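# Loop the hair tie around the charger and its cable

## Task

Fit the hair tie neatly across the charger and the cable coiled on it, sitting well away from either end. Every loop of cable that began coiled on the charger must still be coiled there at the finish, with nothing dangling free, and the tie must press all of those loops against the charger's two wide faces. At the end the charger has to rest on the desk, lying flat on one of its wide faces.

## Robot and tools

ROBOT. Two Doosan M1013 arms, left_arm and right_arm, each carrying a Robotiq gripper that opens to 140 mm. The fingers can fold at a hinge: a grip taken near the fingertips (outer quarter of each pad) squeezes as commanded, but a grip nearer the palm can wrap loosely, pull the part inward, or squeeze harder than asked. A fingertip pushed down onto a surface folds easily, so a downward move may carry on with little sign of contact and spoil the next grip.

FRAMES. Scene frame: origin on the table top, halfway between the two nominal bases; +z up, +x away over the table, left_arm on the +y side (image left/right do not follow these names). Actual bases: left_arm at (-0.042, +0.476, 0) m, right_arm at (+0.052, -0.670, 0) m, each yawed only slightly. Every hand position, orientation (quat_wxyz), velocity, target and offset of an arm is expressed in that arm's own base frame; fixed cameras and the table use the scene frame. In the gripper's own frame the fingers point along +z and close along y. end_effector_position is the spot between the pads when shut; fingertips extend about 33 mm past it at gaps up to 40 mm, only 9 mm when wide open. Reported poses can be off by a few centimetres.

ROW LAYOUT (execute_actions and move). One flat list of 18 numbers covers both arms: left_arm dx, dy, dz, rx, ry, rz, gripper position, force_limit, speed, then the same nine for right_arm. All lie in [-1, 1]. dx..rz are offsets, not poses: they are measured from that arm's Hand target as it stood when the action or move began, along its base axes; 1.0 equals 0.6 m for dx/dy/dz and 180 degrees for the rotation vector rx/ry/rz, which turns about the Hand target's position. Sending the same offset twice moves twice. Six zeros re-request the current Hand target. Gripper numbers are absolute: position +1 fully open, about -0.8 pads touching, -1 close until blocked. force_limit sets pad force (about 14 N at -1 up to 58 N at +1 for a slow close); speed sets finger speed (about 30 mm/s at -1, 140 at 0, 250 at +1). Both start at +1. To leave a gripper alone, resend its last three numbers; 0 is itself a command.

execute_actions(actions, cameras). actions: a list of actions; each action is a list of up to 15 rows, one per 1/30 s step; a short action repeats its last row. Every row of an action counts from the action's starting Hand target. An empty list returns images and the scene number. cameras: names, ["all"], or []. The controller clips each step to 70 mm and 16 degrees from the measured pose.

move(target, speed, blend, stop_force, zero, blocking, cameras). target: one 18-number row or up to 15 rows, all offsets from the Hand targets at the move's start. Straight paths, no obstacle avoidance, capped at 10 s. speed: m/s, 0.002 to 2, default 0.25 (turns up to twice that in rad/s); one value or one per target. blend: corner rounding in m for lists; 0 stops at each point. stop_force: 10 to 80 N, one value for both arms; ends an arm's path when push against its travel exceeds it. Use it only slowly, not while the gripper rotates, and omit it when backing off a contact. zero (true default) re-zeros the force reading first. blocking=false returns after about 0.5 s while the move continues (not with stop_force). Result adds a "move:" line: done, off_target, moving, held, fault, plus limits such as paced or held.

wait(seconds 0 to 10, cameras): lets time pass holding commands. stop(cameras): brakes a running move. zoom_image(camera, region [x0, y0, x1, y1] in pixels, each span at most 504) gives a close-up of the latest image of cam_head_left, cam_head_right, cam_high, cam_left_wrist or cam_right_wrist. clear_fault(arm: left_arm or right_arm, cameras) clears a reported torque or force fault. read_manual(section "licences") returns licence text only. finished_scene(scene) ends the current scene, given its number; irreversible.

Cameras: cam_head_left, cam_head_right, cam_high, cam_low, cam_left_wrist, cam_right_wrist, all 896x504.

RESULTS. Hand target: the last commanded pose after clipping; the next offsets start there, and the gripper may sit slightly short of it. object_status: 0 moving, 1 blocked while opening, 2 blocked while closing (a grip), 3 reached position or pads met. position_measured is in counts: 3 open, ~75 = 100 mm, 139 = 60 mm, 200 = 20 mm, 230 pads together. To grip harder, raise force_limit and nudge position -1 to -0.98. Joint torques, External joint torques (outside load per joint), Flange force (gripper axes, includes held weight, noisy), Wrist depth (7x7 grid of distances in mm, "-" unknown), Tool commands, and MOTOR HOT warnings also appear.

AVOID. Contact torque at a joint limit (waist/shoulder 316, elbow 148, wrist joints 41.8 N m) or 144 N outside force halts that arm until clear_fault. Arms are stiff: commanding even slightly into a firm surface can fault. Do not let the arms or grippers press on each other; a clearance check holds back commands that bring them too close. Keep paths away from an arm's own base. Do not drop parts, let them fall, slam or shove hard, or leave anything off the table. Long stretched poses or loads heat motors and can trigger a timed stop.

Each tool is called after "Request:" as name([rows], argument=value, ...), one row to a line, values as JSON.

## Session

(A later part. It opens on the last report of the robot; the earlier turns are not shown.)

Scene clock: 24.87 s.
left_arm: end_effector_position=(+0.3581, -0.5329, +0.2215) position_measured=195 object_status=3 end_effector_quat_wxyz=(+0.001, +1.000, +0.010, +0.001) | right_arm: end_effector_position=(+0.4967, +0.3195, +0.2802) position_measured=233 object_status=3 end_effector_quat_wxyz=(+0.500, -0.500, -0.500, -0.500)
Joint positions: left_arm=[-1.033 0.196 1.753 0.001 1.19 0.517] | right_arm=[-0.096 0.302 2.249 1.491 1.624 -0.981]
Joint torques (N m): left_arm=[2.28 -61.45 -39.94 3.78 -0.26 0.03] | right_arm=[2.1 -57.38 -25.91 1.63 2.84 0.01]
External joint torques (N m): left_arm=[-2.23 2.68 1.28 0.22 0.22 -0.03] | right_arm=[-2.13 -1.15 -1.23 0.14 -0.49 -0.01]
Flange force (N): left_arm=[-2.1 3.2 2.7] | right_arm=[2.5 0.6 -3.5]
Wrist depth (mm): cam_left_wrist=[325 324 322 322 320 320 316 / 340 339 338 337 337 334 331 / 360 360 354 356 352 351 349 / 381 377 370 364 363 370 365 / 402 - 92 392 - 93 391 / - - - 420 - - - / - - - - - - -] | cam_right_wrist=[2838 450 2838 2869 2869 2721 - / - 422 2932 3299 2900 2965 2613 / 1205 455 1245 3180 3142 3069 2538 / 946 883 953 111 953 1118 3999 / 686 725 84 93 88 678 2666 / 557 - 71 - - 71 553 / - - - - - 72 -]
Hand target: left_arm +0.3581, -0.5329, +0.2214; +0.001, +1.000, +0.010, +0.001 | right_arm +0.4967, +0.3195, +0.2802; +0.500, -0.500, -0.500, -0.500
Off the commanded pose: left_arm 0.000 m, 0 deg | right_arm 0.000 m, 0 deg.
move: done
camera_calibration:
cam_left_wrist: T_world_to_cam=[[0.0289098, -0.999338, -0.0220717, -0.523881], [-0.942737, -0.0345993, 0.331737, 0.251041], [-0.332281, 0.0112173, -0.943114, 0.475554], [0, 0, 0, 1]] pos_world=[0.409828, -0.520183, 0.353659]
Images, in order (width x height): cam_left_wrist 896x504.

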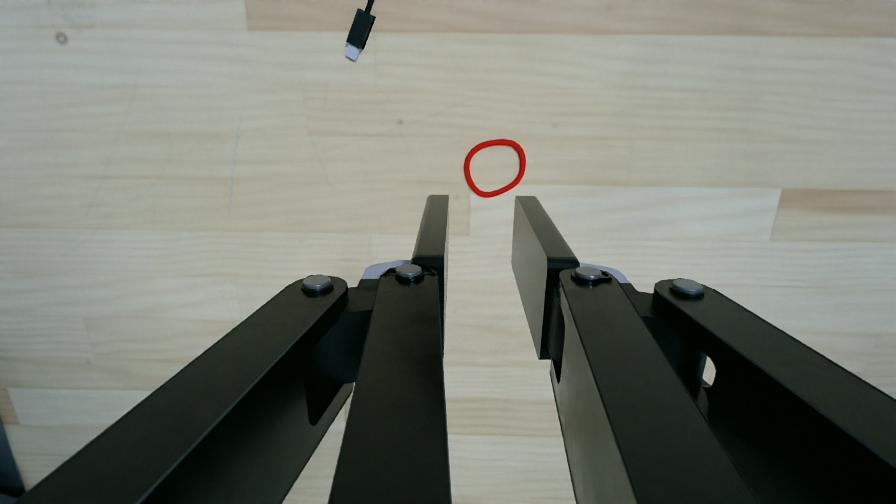

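Request:
move(target=[-0.0142,-0.0045,-0.22,0,0,0,-0.52,0,0,0,0,0,0,0,0,-1,0,0], speed=0.25, cameras=["cam_left_wrist"])

Request:
zoom_image(camera="cam_left_wrist", region=[350, 100, 620, 300])

Scene clock: 26.47 s.
left_arm: end_effector_position=(+0.3495, -0.5356, +0.0895) position_measured=195 object_status=3 end_effector_quat_wxyz=(+0.001, +1.000, +0.010, +0.001) | right_arm: end_effector_position=(+0.4967, +0.3195, +0.2802) position_measured=233 object_status=3 end_effector_quat_wxyz=(+0.500, -0.500, -0.500, -0.500)
Joint positions: left_arm=[-1.047 0.298 1.89 0.001 0.952 0.503] | right_arm=[-0.096 0.302 2.249 1.491 1.624 -0.981]
Joint torques (N m): left_arm=[2.34 -65.46 -35.17 3.34 -0.16 0.06] | right_arm=[2.22 -57.08 -25.74 1.6 2.92 0.03]
External joint torques (N m): left_arm=[-2.31 1.29 1.19 0.19 0.12 -0.06] | right_arm=[-2.26 -1.47 -1.42 0.17 -0.57 -0.03]
Flange force (N): left_arm=[-3.5 1.4 2.0] | right_arm=[3.0 0.5 -3.6]
Wrist depth (mm): cam_left_wrist=[204 204 203 202 201 201 200 / 215 216 213 212 211 210 208 / 226 226 224 223 220 220 219 / 240 237 234 230 229 233 231 / 253 249 - 247 - 93 244 / - - - 264 - - - / - - - 280 - - -] | cam_right_wrist=[2749 379 428 2778 2965 2838 2490 / 2965 389 2900 2932 2514 2932 - / 2613 424 1257 164 1353 3180 - / 956 442 949 111 946 956 3069 / 686 645 83 93 88 709 2613 / 554 - 71 - - - 550 / - - - - - 71 -]
Hand target: left_arm +0.3495, -0.5356, +0.0894; +0.001, +1.000, +0.010, +0.001 | right_arm +0.4967, +0.3195, +0.2802; +0.500, -0.500, -0.500, -0.500
Off the commanded pose: left_arm 0.000 m, 0 deg | right_arm 0.000 m, 0 deg.
move: done
camera_calibration:
cam_left_wrist: T_world_to_cam=[[0.0289098, -0.999338, -0.0220717, -0.529347], [-0.942737, -0.0345993, 0.331737, 0.28672], [-0.332281, 0.0112173, -0.943114, 0.34827], [0, 0, 0, 1]] pos_world=[0.401328, -0.522983, 0.221659]
Images, in order (width x height): cam_left_wrist 896x504.

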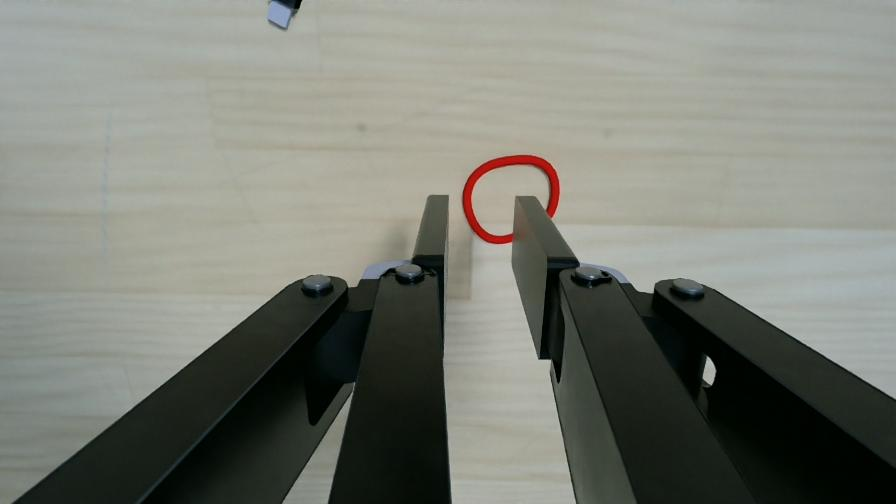

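Scaled by 1.867.

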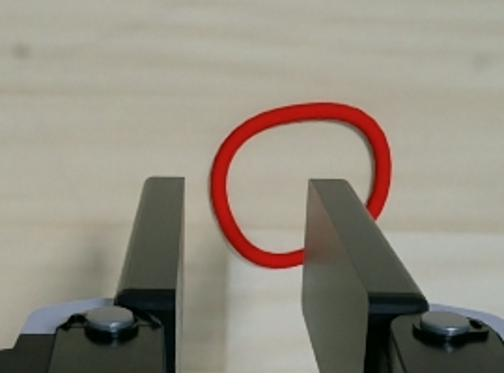

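Request:
move(target=[-0.003,0.1,-0.07,0,0,0,-1,0,1,0,0,0,0,0,0,-1,0,0], speed=0.2)

Request:
move(target=[0,0,-0.05,0,0,0,-1,0,1,0,0,0,0,0,0,-1,0,0], speed=0.015, stop_force=10)

Scene clock: 28.13 s.
left_arm: end_effector_position=(+0.3477, -0.4757, +0.0475) position_measured=236 object_status=3 end_effector_quat_wxyz=(+0.001, +1.000, +0.010, +0.001) | right_arm: end_effector_position=(+0.4967, +0.3195, +0.2802) position_measured=233 object_status=3 end_effector_quat_wxyz=(+0.500, -0.500, -0.500, -0.500)
Joint positions: left_arm=[-0.999 0.274 2.018 0.001 0.847 0.551] | right_arm=[-0.096 0.302 2.249 1.491 1.624 -0.981]
Joint torques (N m): left_arm=[2.44 -61.5 -32.32 3.04 -0.22 0.07] | right_arm=[2.1 -57.32 -25.64 1.64 2.87 -0.02]
External joint torques (N m): left_arm=[-2.5 2.67 1.1 0.2 0.19 -0.07] | right_arm=[-2.29 -0.99 -1.5 0.14 -0.53 0.02]
Flange force (N): left_arm=[-2.8 3.6 3.6] | right_arm=[2.4 1.2 -3.8]
Wrist depth (mm): cam_left_wrist=[168 165 165 164 163 163 162 / 174 174 173 172 171 171 169 / 184 183 182 181 180 179 179 / 194 193 192 134 187 189 188 / 205 202 - - 87 196 198 / 215 - - - - - 208 / - - - - - - -] | cam_right_wrist=[2900 410 465 2749 2932 2999 3299 / 2932 436 2838 3615 2514 2999 - / 3105 474 1233 3341 3180 3105 3142 / 956 558 949 111 949 949 3473 / 684 686 83 93 88 719 2666 / 559 - 71 - - 71 551 / - - - - - 71 -]
Hand target: left_arm +0.3477, -0.4756, +0.0474; +0.001, +1.000, +0.010, +0.001 | right_arm +0.4967, +0.3195, +0.2802; +0.500, -0.500, -0.500, -0.500
Off the commanded pose: left_arm 0.000 m, 0 deg | right_arm 0.000 m, 0 deg.
move: done

Scene clock: 29.67 s.
left_arm: end_effector_position=(+0.3478, -0.4757, +0.0335) position_measured=236 object_status=3 end_effector_quat_wxyz=(+0.001, +1.000, +0.010, +0.001) | right_arm: end_effector_position=(+0.4967, +0.3195, +0.2802) position_measured=233 object_status=3 end_effector_quat_wxyz=(+0.500, -0.500, -0.500, -0.500)
Joint positions: left_arm=[-0.999 0.291 2.028 0.001 0.82 0.551] | right_arm=[-0.096 0.302 2.249 1.491 1.624 -0.981]
Joint torques (N m): left_arm=[1.29 -35.37 -19.87 2.66 -4.56 0.03] | right_arm=[2.43 -57.01 -25.73 1.57 2.89 0.03]
External joint torques (N m): left_arm=[-1.25 -24.77 -10.63 0.49 4.53 -0.03] | right_arm=[-2.42 -1.5 -1.44 0.2 -0.54 -0.03]
Flange force (N): left_arm=[-7.5 -7.0 -46.3] | right_arm=[3.1 0.5 -3.9]
Wrist depth (mm): cam_left_wrist=[152 153 152 151 151 151 149 / 162 160 160 159 158 157 157 / 170 169 168 167 166 165 165 / 179 180 177 172 173 175 174 / 190 187 - - 87 181 183 / 199 - - - - - 192 / - - - - - - -] | cam_right_wrist=[2356 406 458 2808 2999 2808 3258 / 3069 436 1051 3258 3341 2932 - / 3142 471 1251 3034 2965 3105 - / 960 562 953 111 956 1027 3299 / 686 682 83 93 88 678 2693 / 556 - 71 - - 71 553 / - - - - - 72 -]
Hand target: left_arm +0.3478, -0.4757, +0.0335; +0.001, +1.000, +0.010, +0.001 (not the last commanded pose) | right_arm +0.4967, +0.3195, +0.2802; +0.500, -0.500, -0.500, -0.500
Off the commanded pose: left_arm 0.016 m, 0 deg | right_arm 0.000 m, 0 deg.
move: contact (left_arm)

Request:
move([
  [0,0,0.05,0,0,0,-0.52,0,0,0,0,0,0,0,0,-1,0,0],
  [0,-0.1,0.05,0,0,0,-0.52,0,0,0,0,0,0,0,0,-1,0,0],
], speed=0.1, cameras=["cam_left_wrist"])

Request:
zoom_image(camera="cam_left_wrist", region=[350, 100, 620, 300])

Scene clock: 31.57 s.
left_arm: end_effector_position=(+0.3478, -0.5356, +0.0635) position_measured=195 object_status=3 end_effector_quat_wxyz=(+0.001, +1.000, +0.010, +0.001) | right_arm: end_effector_position=(+0.4967, +0.3195, +0.2802) position_measured=233 object_status=3 end_effector_quat_wxyz=(+0.500, -0.500, -0.500, -0.500)
Joint positions: left_arm=[-1.049 0.323 1.912 0.001 0.905 0.5] | right_arm=[-0.096 0.302 2.249 1.491 1.624 -0.981]
Joint torques (N m): left_arm=[2.14 -67.7 -34.23 3.22 -0.22 0.09] | right_arm=[2.19 -57.3 -25.64 1.55 2.87 0.09]
External joint torques (N m): left_arm=[-2.01 2.13 1.52 0.17 0.19 -0.09] | right_arm=[-2.06 -1.09 -1.51 0.2 -0.52 -0.09]
Flange force (N): left_arm=[-2.9 1.6 3.0] | right_arm=[2.3 1.1 -3.3]
Wrist depth (mm): cam_left_wrist=[181 180 179 179 178 177 176 / 190 189 188 188 186 185 184 / 200 199 198 196 194 194 195 / 211 211 207 203 152 205 204 / 224 219 92 216 - 93 216 / - - - 233 - - - / - - - 248 - - -] | cam_right_wrist=[357 369 417 2838 2838 2778 - / 2965 387 2932 4257 2869 2965 - / 3069 413 1251 3142 3180 3142 3519 / 956 443 956 111 953 963 3384 / 680 494 83 93 88 678 2639 / 558 - 71 - - 74 554 / - - - - - 71 -]
Hand target: left_arm +0.3478, -0.5357, +0.0635; +0.001, +1.000, +0.010, +0.001 | right_arm +0.4967, +0.3195, +0.2802; +0.500, -0.500, -0.500, -0.500
Off the commanded pose: left_arm 0.000 m, 0 deg | right_arm 0.000 m, 0 deg.
move: done
camera_calibration:
cam_left_wrist: T_world_to_cam=[[0.0289091, -0.999338, -0.0220733, -0.529766], [-0.942726, -0.0345995, 0.331769, 0.293607], [-0.332313, 0.011218, -0.943103, 0.323255], [0, 0, 0, 1]] pos_world=[0.399528, -0.522883, 0.195759]
Images, in order (width x height): cam_left_wrist 896x504.

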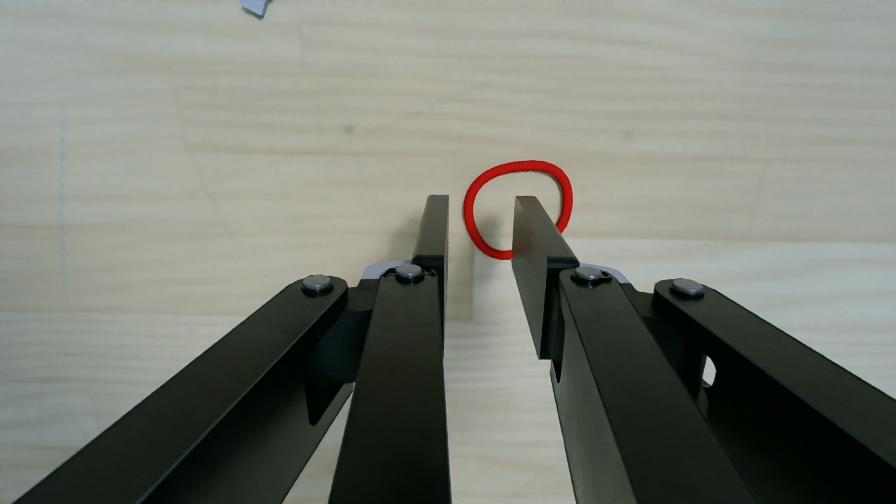

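Scaled by 1.867.

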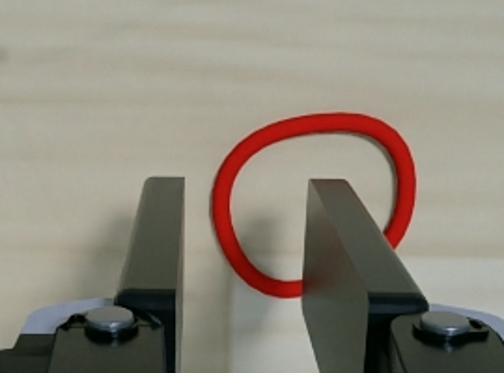

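Request:
move(target=[-0.0015,0,-0.0483,0,0,0,-0.52,0,0,0,0,0,0,0,0,-1,0,0], speed=0.03, cameras=["cam_left_wrist"])

Request:
zoom_image(camera="cam_left_wrist", region=[350, 100, 620, 300])

Scene clock: 33.27 s.
left_arm: end_effector_position=(+0.3469, -0.5357, +0.0346) position_measured=195 object_status=3 end_effector_quat_wxyz=(+0.001, +1.000, +0.010, +0.001) | right_arm: end_effector_position=(+0.4967, +0.3195, +0.2802) position_measured=233 object_status=3 end_effector_quat_wxyz=(+0.500, -0.500, -0.500, -0.500)
Joint positions: left_arm=[-1.051 0.354 1.933 0.001 0.852 0.499] | right_arm=[-0.096 0.302 2.249 1.491 1.624 -0.981]
Joint torques (N m): left_arm=[2.34 -69.82 -32.48 3.04 -0.31 0.06] | right_arm=[2.47 -57.02 -25.68 1.56 2.79 0.03]
External joint torques (N m): left_arm=[-2.32 2.76 1.08 0.21 0.28 -0.06] | right_arm=[-2.32 -1.38 -1.44 0.19 -0.44 -0.04]
Flange force (N): left_arm=[-2.4 3.2 3.4] | right_arm=[2.9 0.6 -3.9]
Wrist depth (mm): cam_left_wrist=[153 153 153 152 152 152 150 / 162 161 161 160 159 158 157 / 171 170 169 168 165 166 166 / 180 181 177 175 172 175 174 / 190 187 92 187 - 93 183 / - - - 198 - - - / - - - 212 - - -] | cam_right_wrist=[350 362 404 2721 2932 2749 - / 2965 385 1077 2999 2336 2900 3717 / - 410 1245 1313 1382 2965 2869 / 949 445 956 111 943 943 3258 / 680 484 83 93 91 721 2693 / 557 - 71 - - 71 552 / - - - - - 71 -]
Hand target: left_arm +0.3469, -0.5357, +0.0346; +0.001, +1.000, +0.010, +0.001 | right_arm +0.4967, +0.3195, +0.2802; +0.500, -0.500, -0.500, -0.500
Off the commanded pose: left_arm 0.000 m, 0 deg | right_arm 0.000 m, 0 deg.
move: done
camera_calibration:
cam_left_wrist: T_world_to_cam=[[0.0289098, -0.999338, -0.0220717, -0.53048], [-0.942737, -0.0345993, 0.331737, 0.302387], [-0.332281, 0.0112173, -0.943114, 0.295596], [0, 0, 0, 1]] pos_world=[0.398628, -0.522983, 0.166759]
Images, in order (width x height): cam_left_wrist 896x504.

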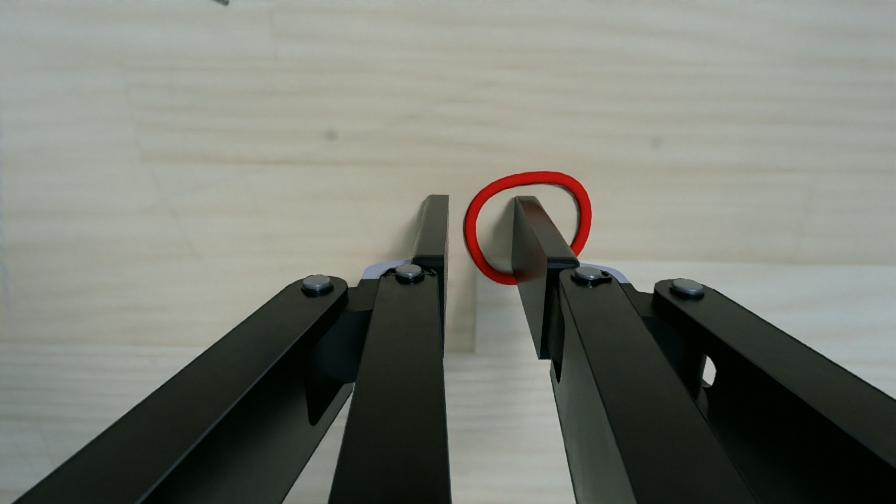

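Scaled by 1.867.

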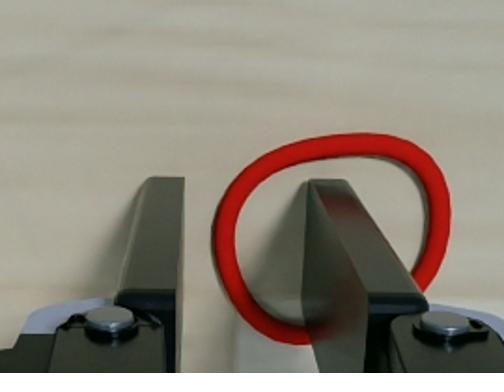

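Request:
move(target=[0,0,0,0,0,0,-1,0,-1,0,0,0,0,0,0,-1,0,0])

Request:
move(target=[0.33,0.30,0.42,0,0,0,-1,0,-1,0,0,0,0,0,0,-1,0,0], speed=0.2, cameras=["cam_left_wrist","cam_right_wrist","cam_high","cam_low"])

Request:
zoom_image(camera="cam_left_wrist", region=[350, 100, 620, 300])

Scene clock: 34.60 s.
left_arm: end_effector_position=(+0.3469, -0.5357, +0.0346) position_measured=228 object_status=0 end_effector_quat_wxyz=(+0.001, +1.000, +0.010, +0.001) | right_arm: end_effector_position=(+0.4967, +0.3195, +0.2802) position_measured=233 object_status=3 end_effector_quat_wxyz=(+0.500, -0.500, -0.500, -0.500)
Joint positions: left_arm=[-1.051 0.354 1.933 0.001 0.852 0.499] | right_arm=[-0.096 0.302 2.249 1.491 1.624 -0.981]
Joint torques (N m): left_arm=[2.16 -68.19 -31.97 3.01 -0.37 0.05] | right_arm=[1.85 -57.48 -25.62 1.52 2.85 0.02]
External joint torques (N m): left_arm=[-2.17 1.7 0.7 0.23 0.34 -0.05] | right_arm=[-1.67 -1.11 -1.54 0.22 -0.5 -0.02]
Flange force (N): left_arm=[-2.5 2.6 1.8] | right_arm=[2.5 1.3 -2.5]
Wrist depth (mm): cam_left_wrist=[153 154 153 152 151 152 150 / 162 161 161 159 159 158 157 / 170 169 168 167 167 166 165 / 181 180 178 173 174 176 174 / 190 188 - - 88 181 184 / 199 - - - - - 193 / - - - - - - -] | cam_right_wrist=[350 363 405 2778 3384 2778 2999 / 2932 388 1035 3258 2900 2965 2721 / - 408 1228 165 3034 3258 - / 963 465 949 111 946 956 4713 / 686 484 83 93 88 682 2693 / 553 - 71 - - 71 553 / - - - - - 71 -]
Hand target: left_arm +0.3469, -0.5357, +0.0346; +0.001, +1.000, +0.010, +0.001 | right_arm +0.4967, +0.3195, +0.2802; +0.500, -0.500, -0.500, -0.500
Off the commanded pose: left_arm 0.000 m, 0 deg | right_arm 0.000 m, 0 deg.
move: done

Scene clock: 36.90 s.
left_arm: end_effector_position=(+0.5448, -0.3557, +0.2866) position_measured=228 object_status=2 end_effector_quat_wxyz=(+0.001, +1.000, +0.010, +0.001) | right_arm: end_effector_position=(+0.4967, +0.3195, +0.2802) position_measured=233 object_status=3 end_effector_quat_wxyz=(+0.500, -0.500, -0.500, -0.500)
Joint positions: left_arm=[-0.631 0.176 1.655 0 1.308 0.919] | right_arm=[-0.096 0.302 2.249 1.491 1.624 -0.981]
Joint torques (N m): left_arm=[2.5 -60.16 -42 3.98 -0.2 0.06] | right_arm=[2.01 -57.22 -25.68 1.56 2.87 0.01]
External joint torques (N m): left_arm=[-2.54 1.78 1.77 0.17 0.15 -0.06] | right_arm=[-2.13 -1.04 -1.46 0.21 -0.52 -0.01]
Flange force (N): left_arm=[-2.8 2.9 2.9] | right_arm=[2.4 1.1 -3.4]
Wrist depth (mm): cam_left_wrist=[385 382 382 381 381 377 377 / 404 402 397 397 397 389 390 / 425 423 421 415 415 417 410 / 446 447 443 121 438 438 435 / 472 467 - - 88 457 465 / 497 - - - - - 483 / - - - - - - -] | cam_right_wrist=[2869 2808 2778 2838 2808 2838 - / 3034 1027 2965 2965 3105 2965 - / 3219 963 1269 161 1396 3105 3770 / 960 956 953 111 946 1031 3428 / 682 721 83 93 88 677 2721 / 557 - 71 - - 71 553 / - - - - - 72 -]
Hand target: left_arm +0.5449, -0.3557, +0.2866; +0.001, +1.000, +0.010, +0.001 | right_arm +0.4967, +0.3195, +0.2802; +0.500, -0.500, -0.500, -0.500
Off the commanded pose: left_arm 0.000 m, 0 deg | right_arm 0.000 m, 0 deg.
move: done
camera_calibration:
cam_left_wrist: T_world_to_cam=[[0.0289102, -0.999338, -0.0220686, -0.35076], [-0.942769, -0.0345975, 0.331648, 0.411641], [-0.332192, 0.0112175, -0.943145, 0.59696], [0, 0, 0, 1]] pos_world=[0.596528, -0.342983, 0.418759]
cam_right_wrist: T_world_to_cam=[[0.999734, 0.0200458, -0.0113934, -0.4895], [-0.00335498, -0.362406, -0.932014, 0.382097], [-0.022812, 0.931805, -0.362243, -0.0466634], [0, 0, 0, 1]] pos_world=[0.489587, 0.191768, 0.33364]
Images, in order (width x height): cam_high 896x504, cam_low 896x504, cam_left_wrist 896x504, cam_right_wrist 896x504.

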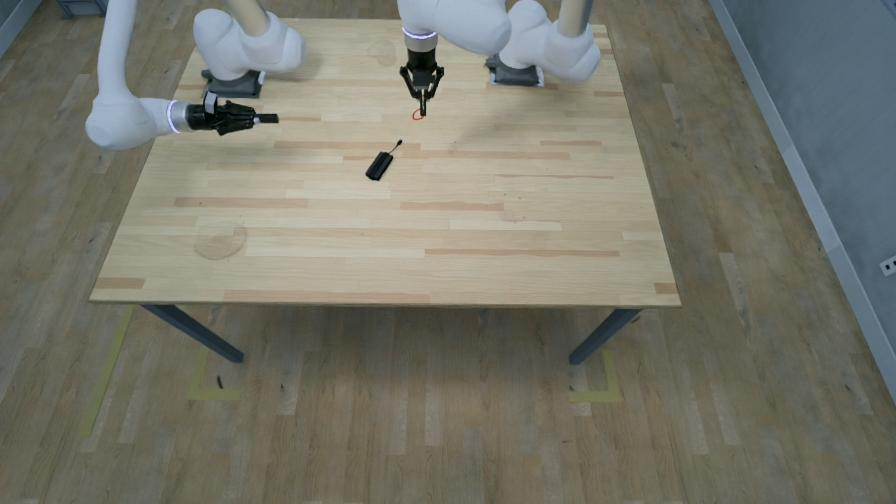

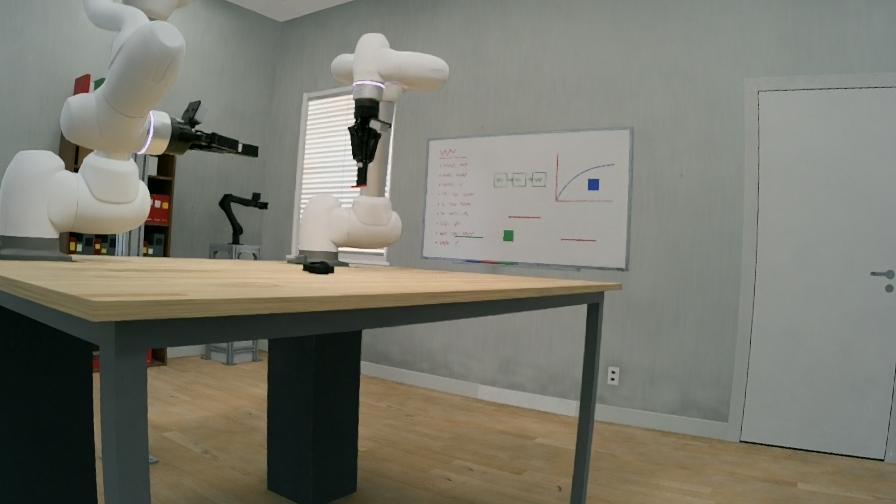

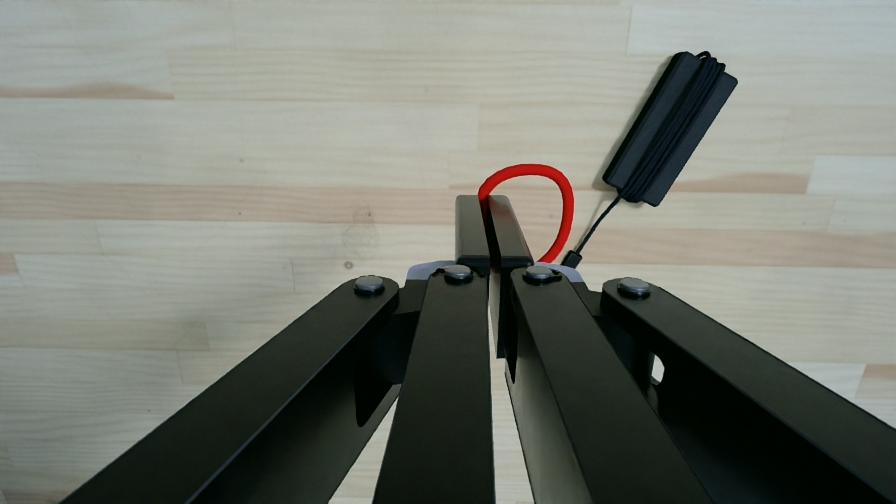

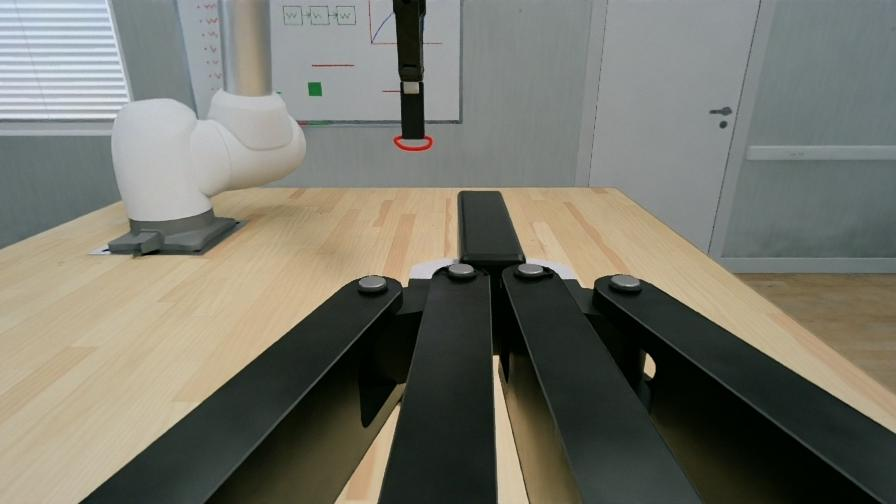

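Scaled by 1.867.

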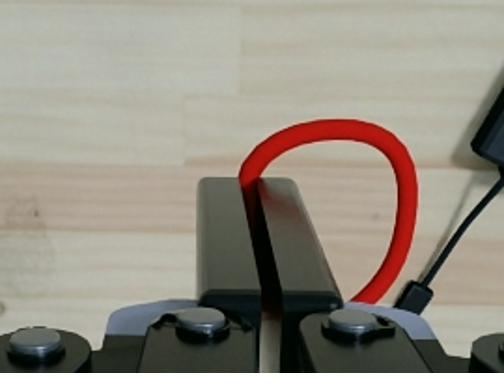

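Request:
move(target=[0.134,-0.08,0.022,-0.385,-0.385,-0.385,-1,0,-1,0,0.3,0.03,0,0,0,-1,0,0], speed=0.3, cameras=["cam_right_wrist","cam_left_wrist","cam_low","cam_head_right"])

Request:
zoom_image(camera="cam_right_wrist", region=[350, 100, 620, 300])

Scene clock: 41.97 s.
left_arm: end_effector_position=(+0.6253, -0.4036, +0.2998) position_measured=228 object_status=2 end_effector_quat_wxyz=(+0.506, +0.504, -0.495, +0.495) | right_arm: end_effector_position=(+0.4967, +0.4995, +0.2982) position_measured=233 object_status=3 end_effector_quat_wxyz=(+0.500, -0.500, -0.500, -0.500)
Joint positions: left_arm=[-0.168 0.428 1.986 -1.697 1.462 3.972] | right_arm=[0.258 0.304 2.19 1.779 1.415 -0.938]
Joint torques (N m): left_arm=[2.34 -70.59 -26.11 -2.46 1.9 -0.07] | right_arm=[2.29 -59.88 -28.41 0.86 2.8 0.05]
External joint torques (N m): left_arm=[-2.28 3.04 1.24 0.31 0.17 0.07] | right_arm=[-2.67 -1.52 -1.54 0.28 -0.53 -0.05]
Flange force (N): left_arm=[-4.7 -0.6 3.2] | right_arm=[3.2 2.0 -3.6]
Wrist depth (mm): cam_left_wrist=[- - 2818 601 - - 562 / - 2945 - 508 - - 594 / - 3236 - - 3854 814 618 / 3158 3196 1004 121 1040 865 633 / 2473 743 - - 88 797 749 / 1927 - - - - - 608 / - - - - - - -] | cam_right_wrist=[2666 877 2587 2613 2965 2613 2808 / 2749 907 2749 558 2778 2721 - / 746 889 666 660 2838 2965 - / 779 929 1011 111 1011 1023 - / 719 763 83 93 88 758 2721 / 588 - 71 - - 71 611 / - - - - - 71 -]
Hand target: left_arm +0.6253, -0.4037, +0.2998; +0.506, +0.504, -0.495, +0.495 | right_arm +0.4967, +0.4995, +0.2982; +0.500, -0.500, -0.500, -0.500
Off the commanded pose: left_arm 0.000 m, 0 deg | right_arm 0.000 m, 0 deg.
move: done
camera_calibration:
cam_left_wrist: T_world_to_cam=[[-0.99935, -0.0218687, 0.0286683, 0.621588], [-0.0343009, 0.331479, -0.942839, 0.443297], [0.0111157, -0.943209, -0.332014, -0.146405], [0, 0, 0, 1]] pos_world=[0.638017, -0.271441, 0.351529]
cam_right_wrist: T_world_to_cam=[[0.999734, 0.0200458, -0.0113934, -0.492903], [-0.00335498, -0.362406, -0.932014, 0.464107], [-0.022812, 0.931805, -0.362243, -0.207868], [0, 0, 0, 1]] pos_world=[0.489587, 0.371768, 0.35164]
Images, in order (width x height): cam_head_right 896x504, cam_low 896x504, cam_left_wrist 896x504, cam_right_wrist 896x504.

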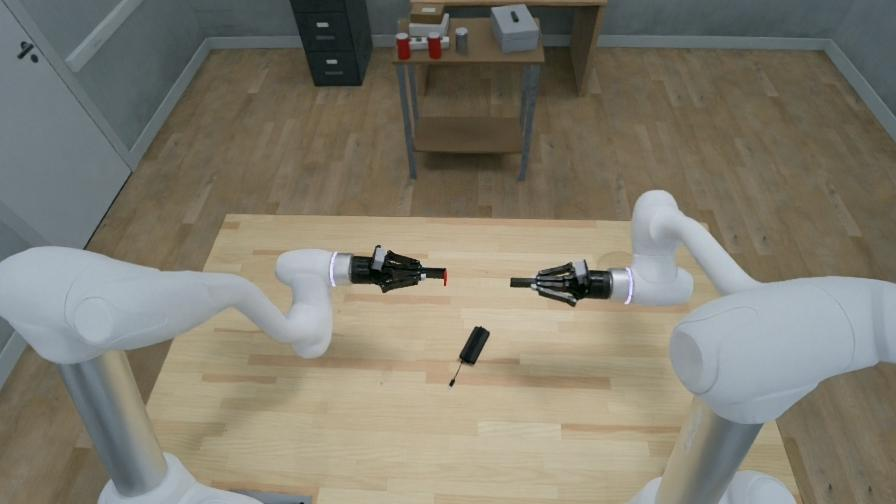

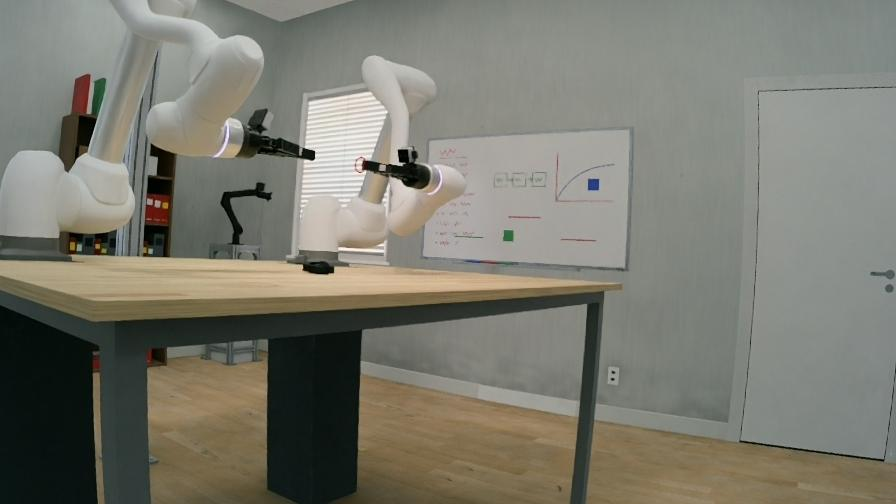

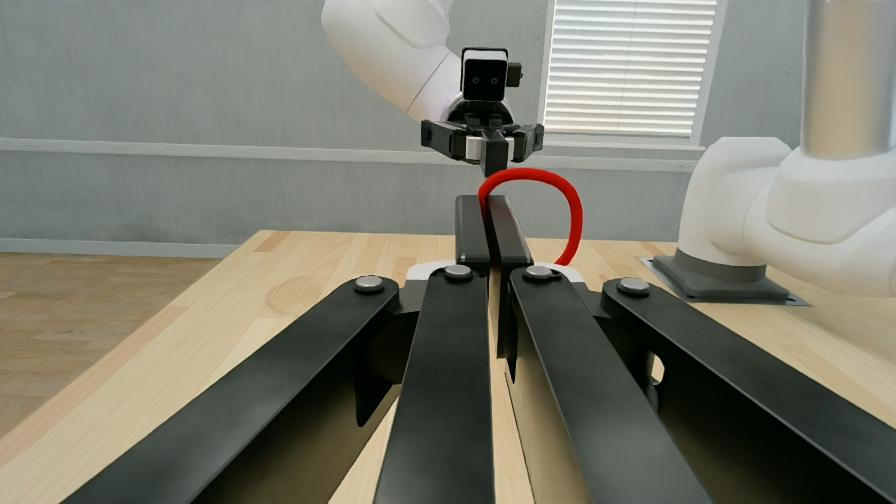

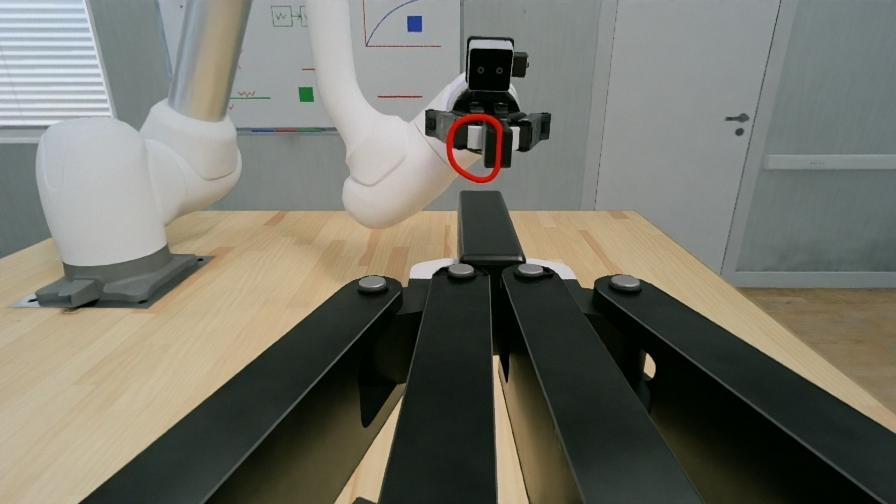

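Scaled by 1.867.

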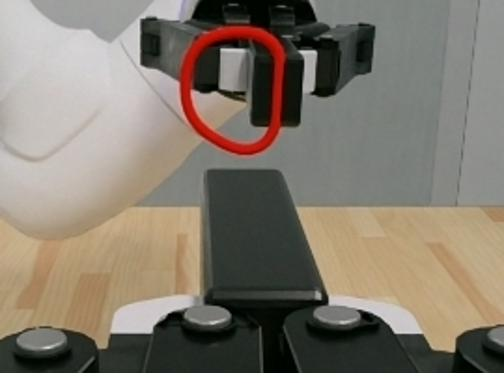

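Request:
move(target=[0,0,0,0,0,0,-1,0,-1,-0.003,0.25,0.002,0,0,0,-1,0,0], speed=0.2, cameras=["cam_right_wrist","cam_left_wrist"])

Request:
zoom_image(camera="cam_right_wrist", region=[400, 120, 580, 280])

Request:
zoom_image(camera="cam_left_wrist", region=[400, 120, 620, 300])

Scene clock: 43.77 s.
left_arm: end_effector_position=(+0.6253, -0.4037, +0.2998) position_measured=228 object_status=2 end_effector_quat_wxyz=(+0.506, +0.504, -0.495, +0.495) | right_arm: end_effector_position=(+0.4949, +0.6495, +0.2994) position_measured=233 object_status=3 end_effector_quat_wxyz=(+0.500, -0.500, -0.500, -0.500)
Joint positions: left_arm=[-0.168 0.428 1.986 -1.697 1.462 3.972] | right_arm=[0.511 0.378 2.069 1.977 1.252 -0.941]
Joint torques (N m): left_arm=[2.59 -69.96 -25.88 -2.47 1.92 0.06] | right_arm=[2.23 -68.93 -30.06 0.34 2.69 -0.02]
External joint torques (N m): left_arm=[-2.57 2.33 0.96 0.31 0.16 -0.06] | right_arm=[-2.56 -1.67 -1.73 0.16 -0.41 0.02]
Flange force (N): left_arm=[-3.4 -0.4 3.6] | right_arm=[3.4 3.1 -2.5]
Wrist depth (mm): cam_left_wrist=[2595 - 451 460 - - 548 / - - - 417 - 3971 621 / 3120 3404 3120 273 250 804 642 / 3449 3196 997 121 192 835 681 / 2545 732 - - 88 794 753 / 2001 - - - - - 618 / - - - - - - -] | cam_right_wrist=[2467 715 2467 2562 2587 2399 2295 / 2587 827 554 455 2587 2693 2587 / 665 820 530 279 2721 2721 2399 / 658 946 874 111 933 2838 2900 / 660 767 83 93 88 754 2562 / 592 - 71 - - - 612 / - - - - - 72 -]
Hand target: left_arm +0.6253, -0.4037, +0.2998; +0.506, +0.504, -0.495, +0.495 | right_arm +0.4949, +0.6495, +0.2994; +0.500, -0.500, -0.500, -0.500
Off the commanded pose: left_arm 0.000 m, 0 deg | right_arm 0.000 m, 0 deg.
move: done
camera_calibration:
cam_left_wrist: T_world_to_cam=[[-0.999354, -0.0217392, 0.028609, 0.62165], [-0.0342016, 0.331452, -0.942852, 0.443137], [0.0110143, -0.943222, -0.331982, -0.146388], [0, 0, 0, 1]] pos_world=[0.638017, -0.271441, 0.351429]
cam_right_wrist: T_world_to_cam=[[0.999734, 0.0200458, -0.0113934, -0.494095], [-0.00335498, -0.362406, -0.932014, 0.519544], [-0.022812, 0.931805, -0.362243, -0.347152], [0, 0, 0, 1]] pos_world=[0.487787, 0.521668, 0.35284]
Images, in order (width x height): cam_left_wrist 896x504, cam_right_wrist 896x504.

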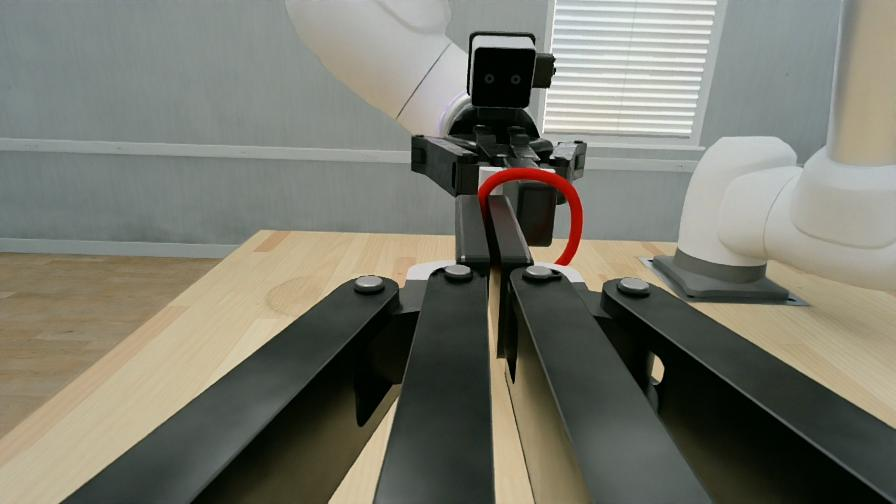

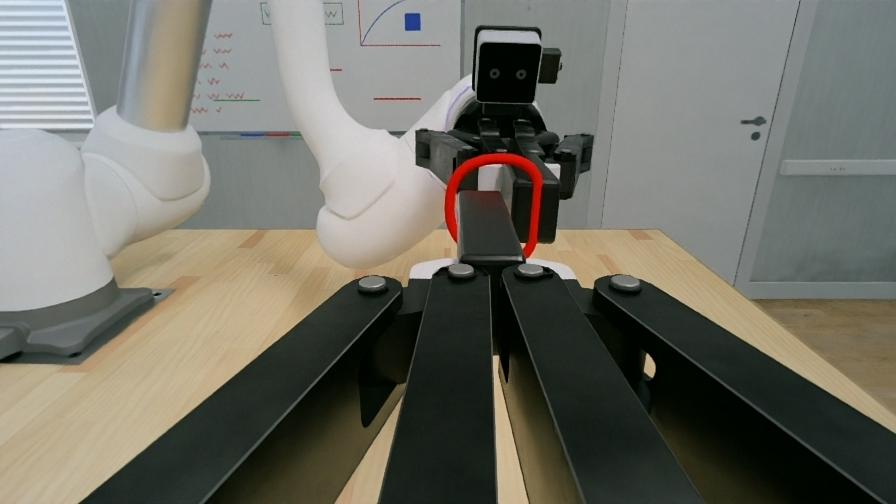

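Scaled by 2.800.

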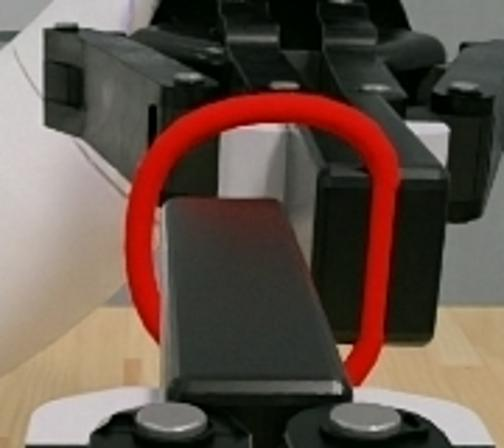

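Scaled by 2.291.

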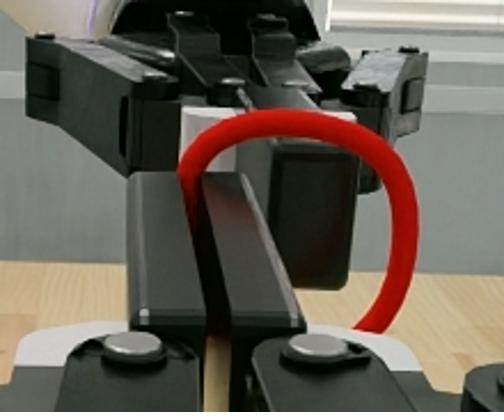

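Request:
move([
  [0,0,0,0,0,0,-1,0,-1,0.0043,0.0,0.005,0,0,0,-1,0,0],
  [0,0,0,0,0,0,-1,0,-1,0.0043,0.06,0.005,0,0,0,-1,0,0],
], speed=0.06, cameras=["cam_right_wrist","cam_left_wrist"])

Request:
zoom_image(camera="cam_right_wrist", region=[400, 120, 580, 280])

Request:
zoom_image(camera="cam_left_wrist", region=[400, 120, 620, 300])

Scene clock: 46.13 s.
left_arm: end_effector_position=(+0.6253, -0.4037, +0.2998) position_measured=228 object_status=2 end_effector_quat_wxyz=(+0.506, +0.504, -0.495, +0.495) | right_arm: end_effector_position=(+0.4975, +0.6855, +0.3024) position_measured=233 object_status=3 end_effector_quat_wxyz=(+0.500, -0.500, -0.500, -0.500)
Joint positions: left_arm=[-0.168 0.428 1.986 -1.697 1.462 3.972] | right_arm=[0.561 0.4 2.024 2.012 1.213 -0.933]
Joint torques (N m): left_arm=[2.43 -70.02 -25.95 -2.48 1.93 0.06] | right_arm=[1.65 -71.43 -30.95 0.09 2.98 0.01]
External joint torques (N m): left_arm=[-2.36 2.47 1.02 0.33 0.14 -0.05] | right_arm=[-1.59 -2.11 -1.57 0.24 -0.71 -0.01]
Flange force (N): left_arm=[-3.6 -0.5 3.3] | right_arm=[4.0 1.4 -0.9]
Wrist depth (mm): cam_left_wrist=[3013 - 421 430 2496 2978 564 / - - - 433 3744 2621 611 / - - - 240 221 817 659 / 3013 3542 989 121 156 859 699 / 2450 734 - - 88 797 766 / 1986 - - - - - 611 / - - - - - - -] | cam_right_wrist=[2467 711 2399 2467 2467 2467 2538 / 2613 2562 511 454 2693 2587 2639 / 666 774 488 275 255 2778 2666 / 660 946 512 111 230 2869 3258 / 655 769 83 93 88 729 2778 / 594 - 71 - - 74 2095 / - - - - - 72 -]
Hand target: left_arm +0.6253, -0.4037, +0.2998; +0.506, +0.504, -0.495, +0.495 | right_arm +0.4975, +0.6855, +0.3024; +0.500, -0.500, -0.500, -0.500
Off the commanded pose: left_arm 0.000 m, 0 deg | right_arm 0.000 m, 0 deg.
move: done
camera_calibration:
cam_left_wrist: T_world_to_cam=[[-0.999354, -0.0217392, 0.028609, 0.62165], [-0.0342016, 0.331452, -0.942852, 0.443137], [0.0110143, -0.943222, -0.331982, -0.146388], [0, 0, 0, 1]] pos_world=[0.638017, -0.271441, 0.351429]
cam_right_wrist: T_world_to_cam=[[0.999734, 0.0200458, -0.0113934, -0.497382], [-0.00335498, -0.362406, -0.932014, 0.535395], [-0.022812, 0.931805, -0.362243, -0.379551], [0, 0, 0, 1]] pos_world=[0.490387, 0.557668, 0.35584]
Images, in order (width x height): cam_left_wrist 896x504, cam_right_wrist 896x504.

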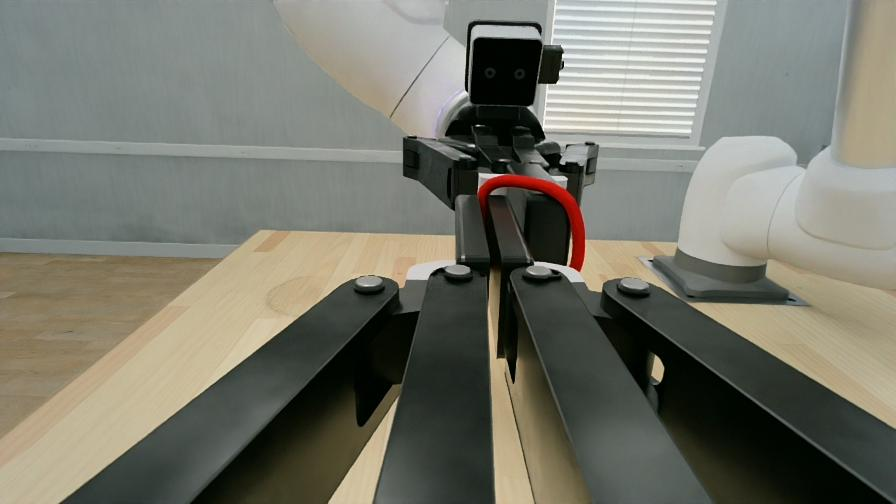

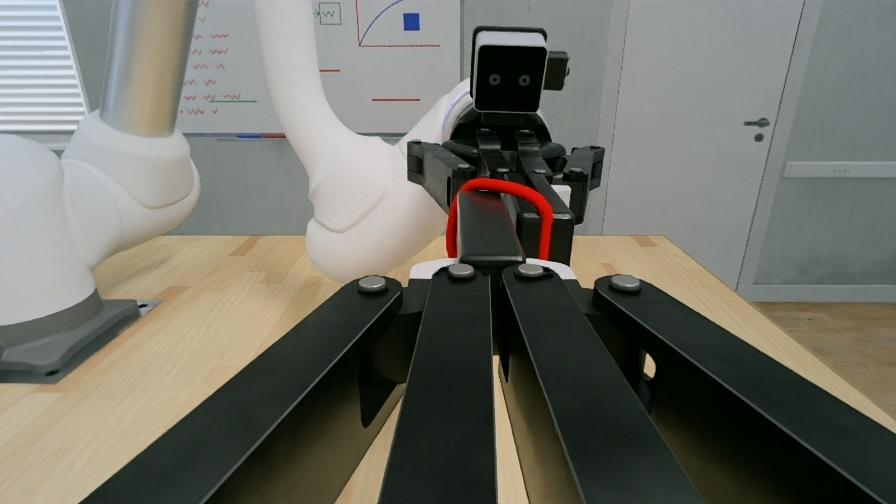

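Scaled by 2.800.

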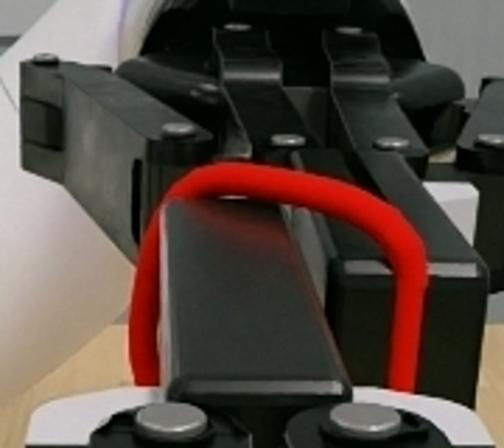

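Scaled by 2.291.

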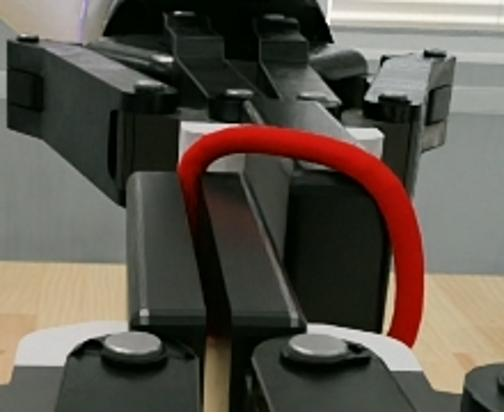

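Request:
move([
  [0,0,0,0,0,0,-1,0,-1,0,-0.015,0,0,0,0,-1,0,0],
  [0,0,0,0,0,0,-1,0,-1,0.0042,-0.015,-0.005,0,0,0,-1,0,0],
], speed=0.06, cameras=["cam_right_wrist","cam_left_wrist"])

Request:
zoom_image(camera="cam_right_wrist", region=[400, 120, 580, 280])

Request:
zoom_image(camera="cam_left_wrist", region=[400, 120, 620, 300])

Scene clock: 47.83 s.
left_arm: end_effector_position=(+0.6253, -0.4037, +0.2998) position_measured=228 object_status=2 end_effector_quat_wxyz=(+0.506, +0.504, -0.495, +0.495) | right_arm: end_effector_position=(+0.5000, +0.6765, +0.2995) position_measured=233 object_status=3 end_effector_quat_wxyz=(+0.500, -0.500, -0.500, -0.500)
Joint positions: left_arm=[-0.168 0.428 1.986 -1.697 1.462 3.972] | right_arm=[0.546 0.4 2.032 2.002 1.225 -0.936]
Joint torques (N m): left_arm=[2.41 -70.1 -25.95 -2.44 1.96 0.08] | right_arm=[1.87 -72.57 -30.28 0.22 2.81 0.15]
External joint torques (N m): left_arm=[-2.4 2.74 1.06 0.27 0.11 -0.08] | right_arm=[-2.04 -0.76 -2 0.17 -0.54 -0.15]
Flange force (N): left_arm=[-3.9 -0.7 3.4] | right_arm=[2.0 3.8 -0.4]
Wrist depth (mm): cam_left_wrist=[- - 429 429 3158 - 561 / - - - 383 - - 614 / - - - 263 165 809 659 / 3084 3158 982 121 166 871 686 / 2383 743 - - 88 787 753 / 588 - - - - - 611 / - - - - - - -] | cam_right_wrist=[670 711 2399 2356 2275 2467 2778 / 2613 2538 515 399 3034 2613 2587 / 670 774 500 261 268 2808 2587 / 661 939 526 111 929 2778 2538 / 655 767 84 93 88 719 2749 / 593 - 71 - - 71 612 / - - - - - - -]
Hand target: left_arm +0.6253, -0.4037, +0.2998; +0.506, +0.504, -0.495, +0.495 | right_arm +0.5000, +0.6765, +0.2994; +0.500, -0.500, -0.500, -0.500
Off the commanded pose: left_arm 0.000 m, 0 deg | right_arm 0.000 m, 0 deg.
move: done
camera_calibration:
cam_left_wrist: T_world_to_cam=[[-0.999354, -0.0217392, 0.028609, 0.62165], [-0.0342016, 0.331452, -0.942852, 0.443137], [0.0110143, -0.943222, -0.331982, -0.146388], [0, 0, 0, 1]] pos_world=[0.638017, -0.271441, 0.351429]
cam_right_wrist: T_world_to_cam=[[0.999734, 0.0200816, -0.0113, -0.499688], [-0.003255, -0.362405, -0.932015, 0.529426], [-0.0228115, 0.931804, -0.362244, -0.372253], [0, 0, 0, 1]] pos_world=[0.492787, 0.548768, 0.35294]
Images, in order (width x height): cam_left_wrist 896x504, cam_right_wrist 896x504.

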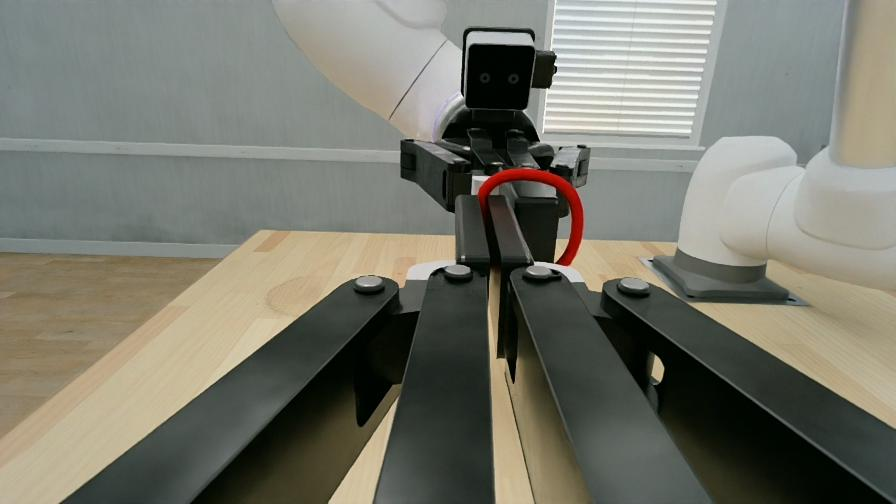

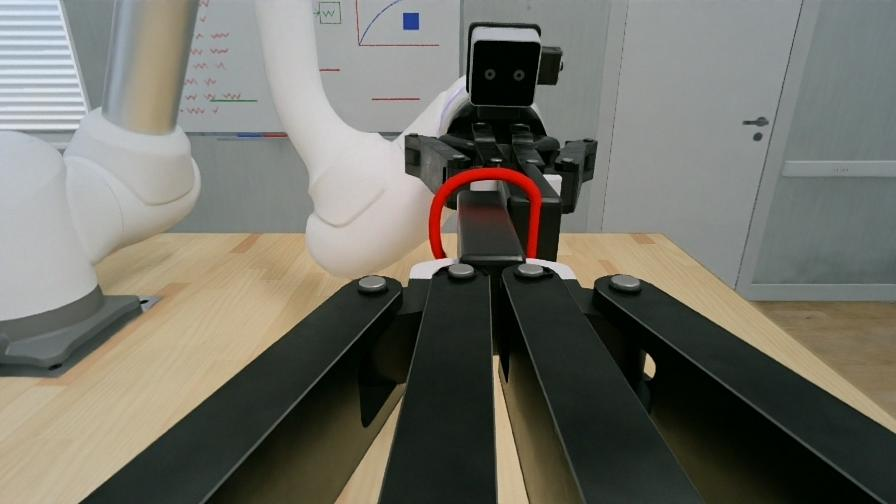

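Scaled by 2.800.

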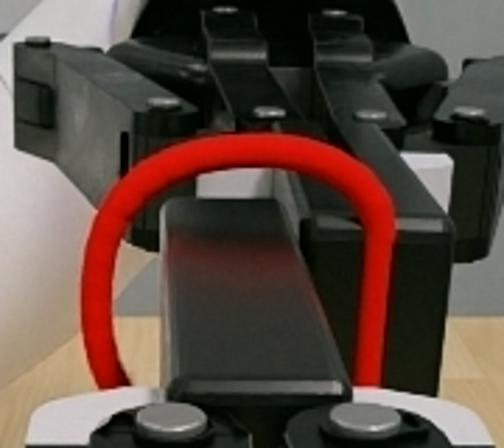

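Scaled by 2.291.

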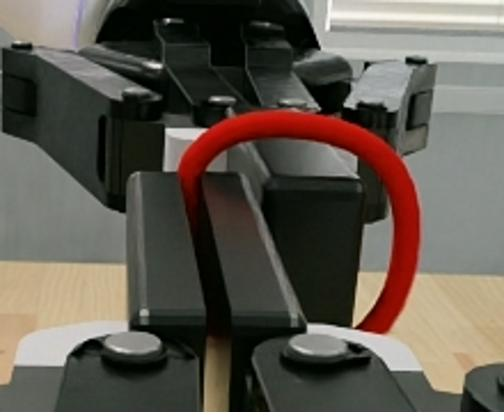

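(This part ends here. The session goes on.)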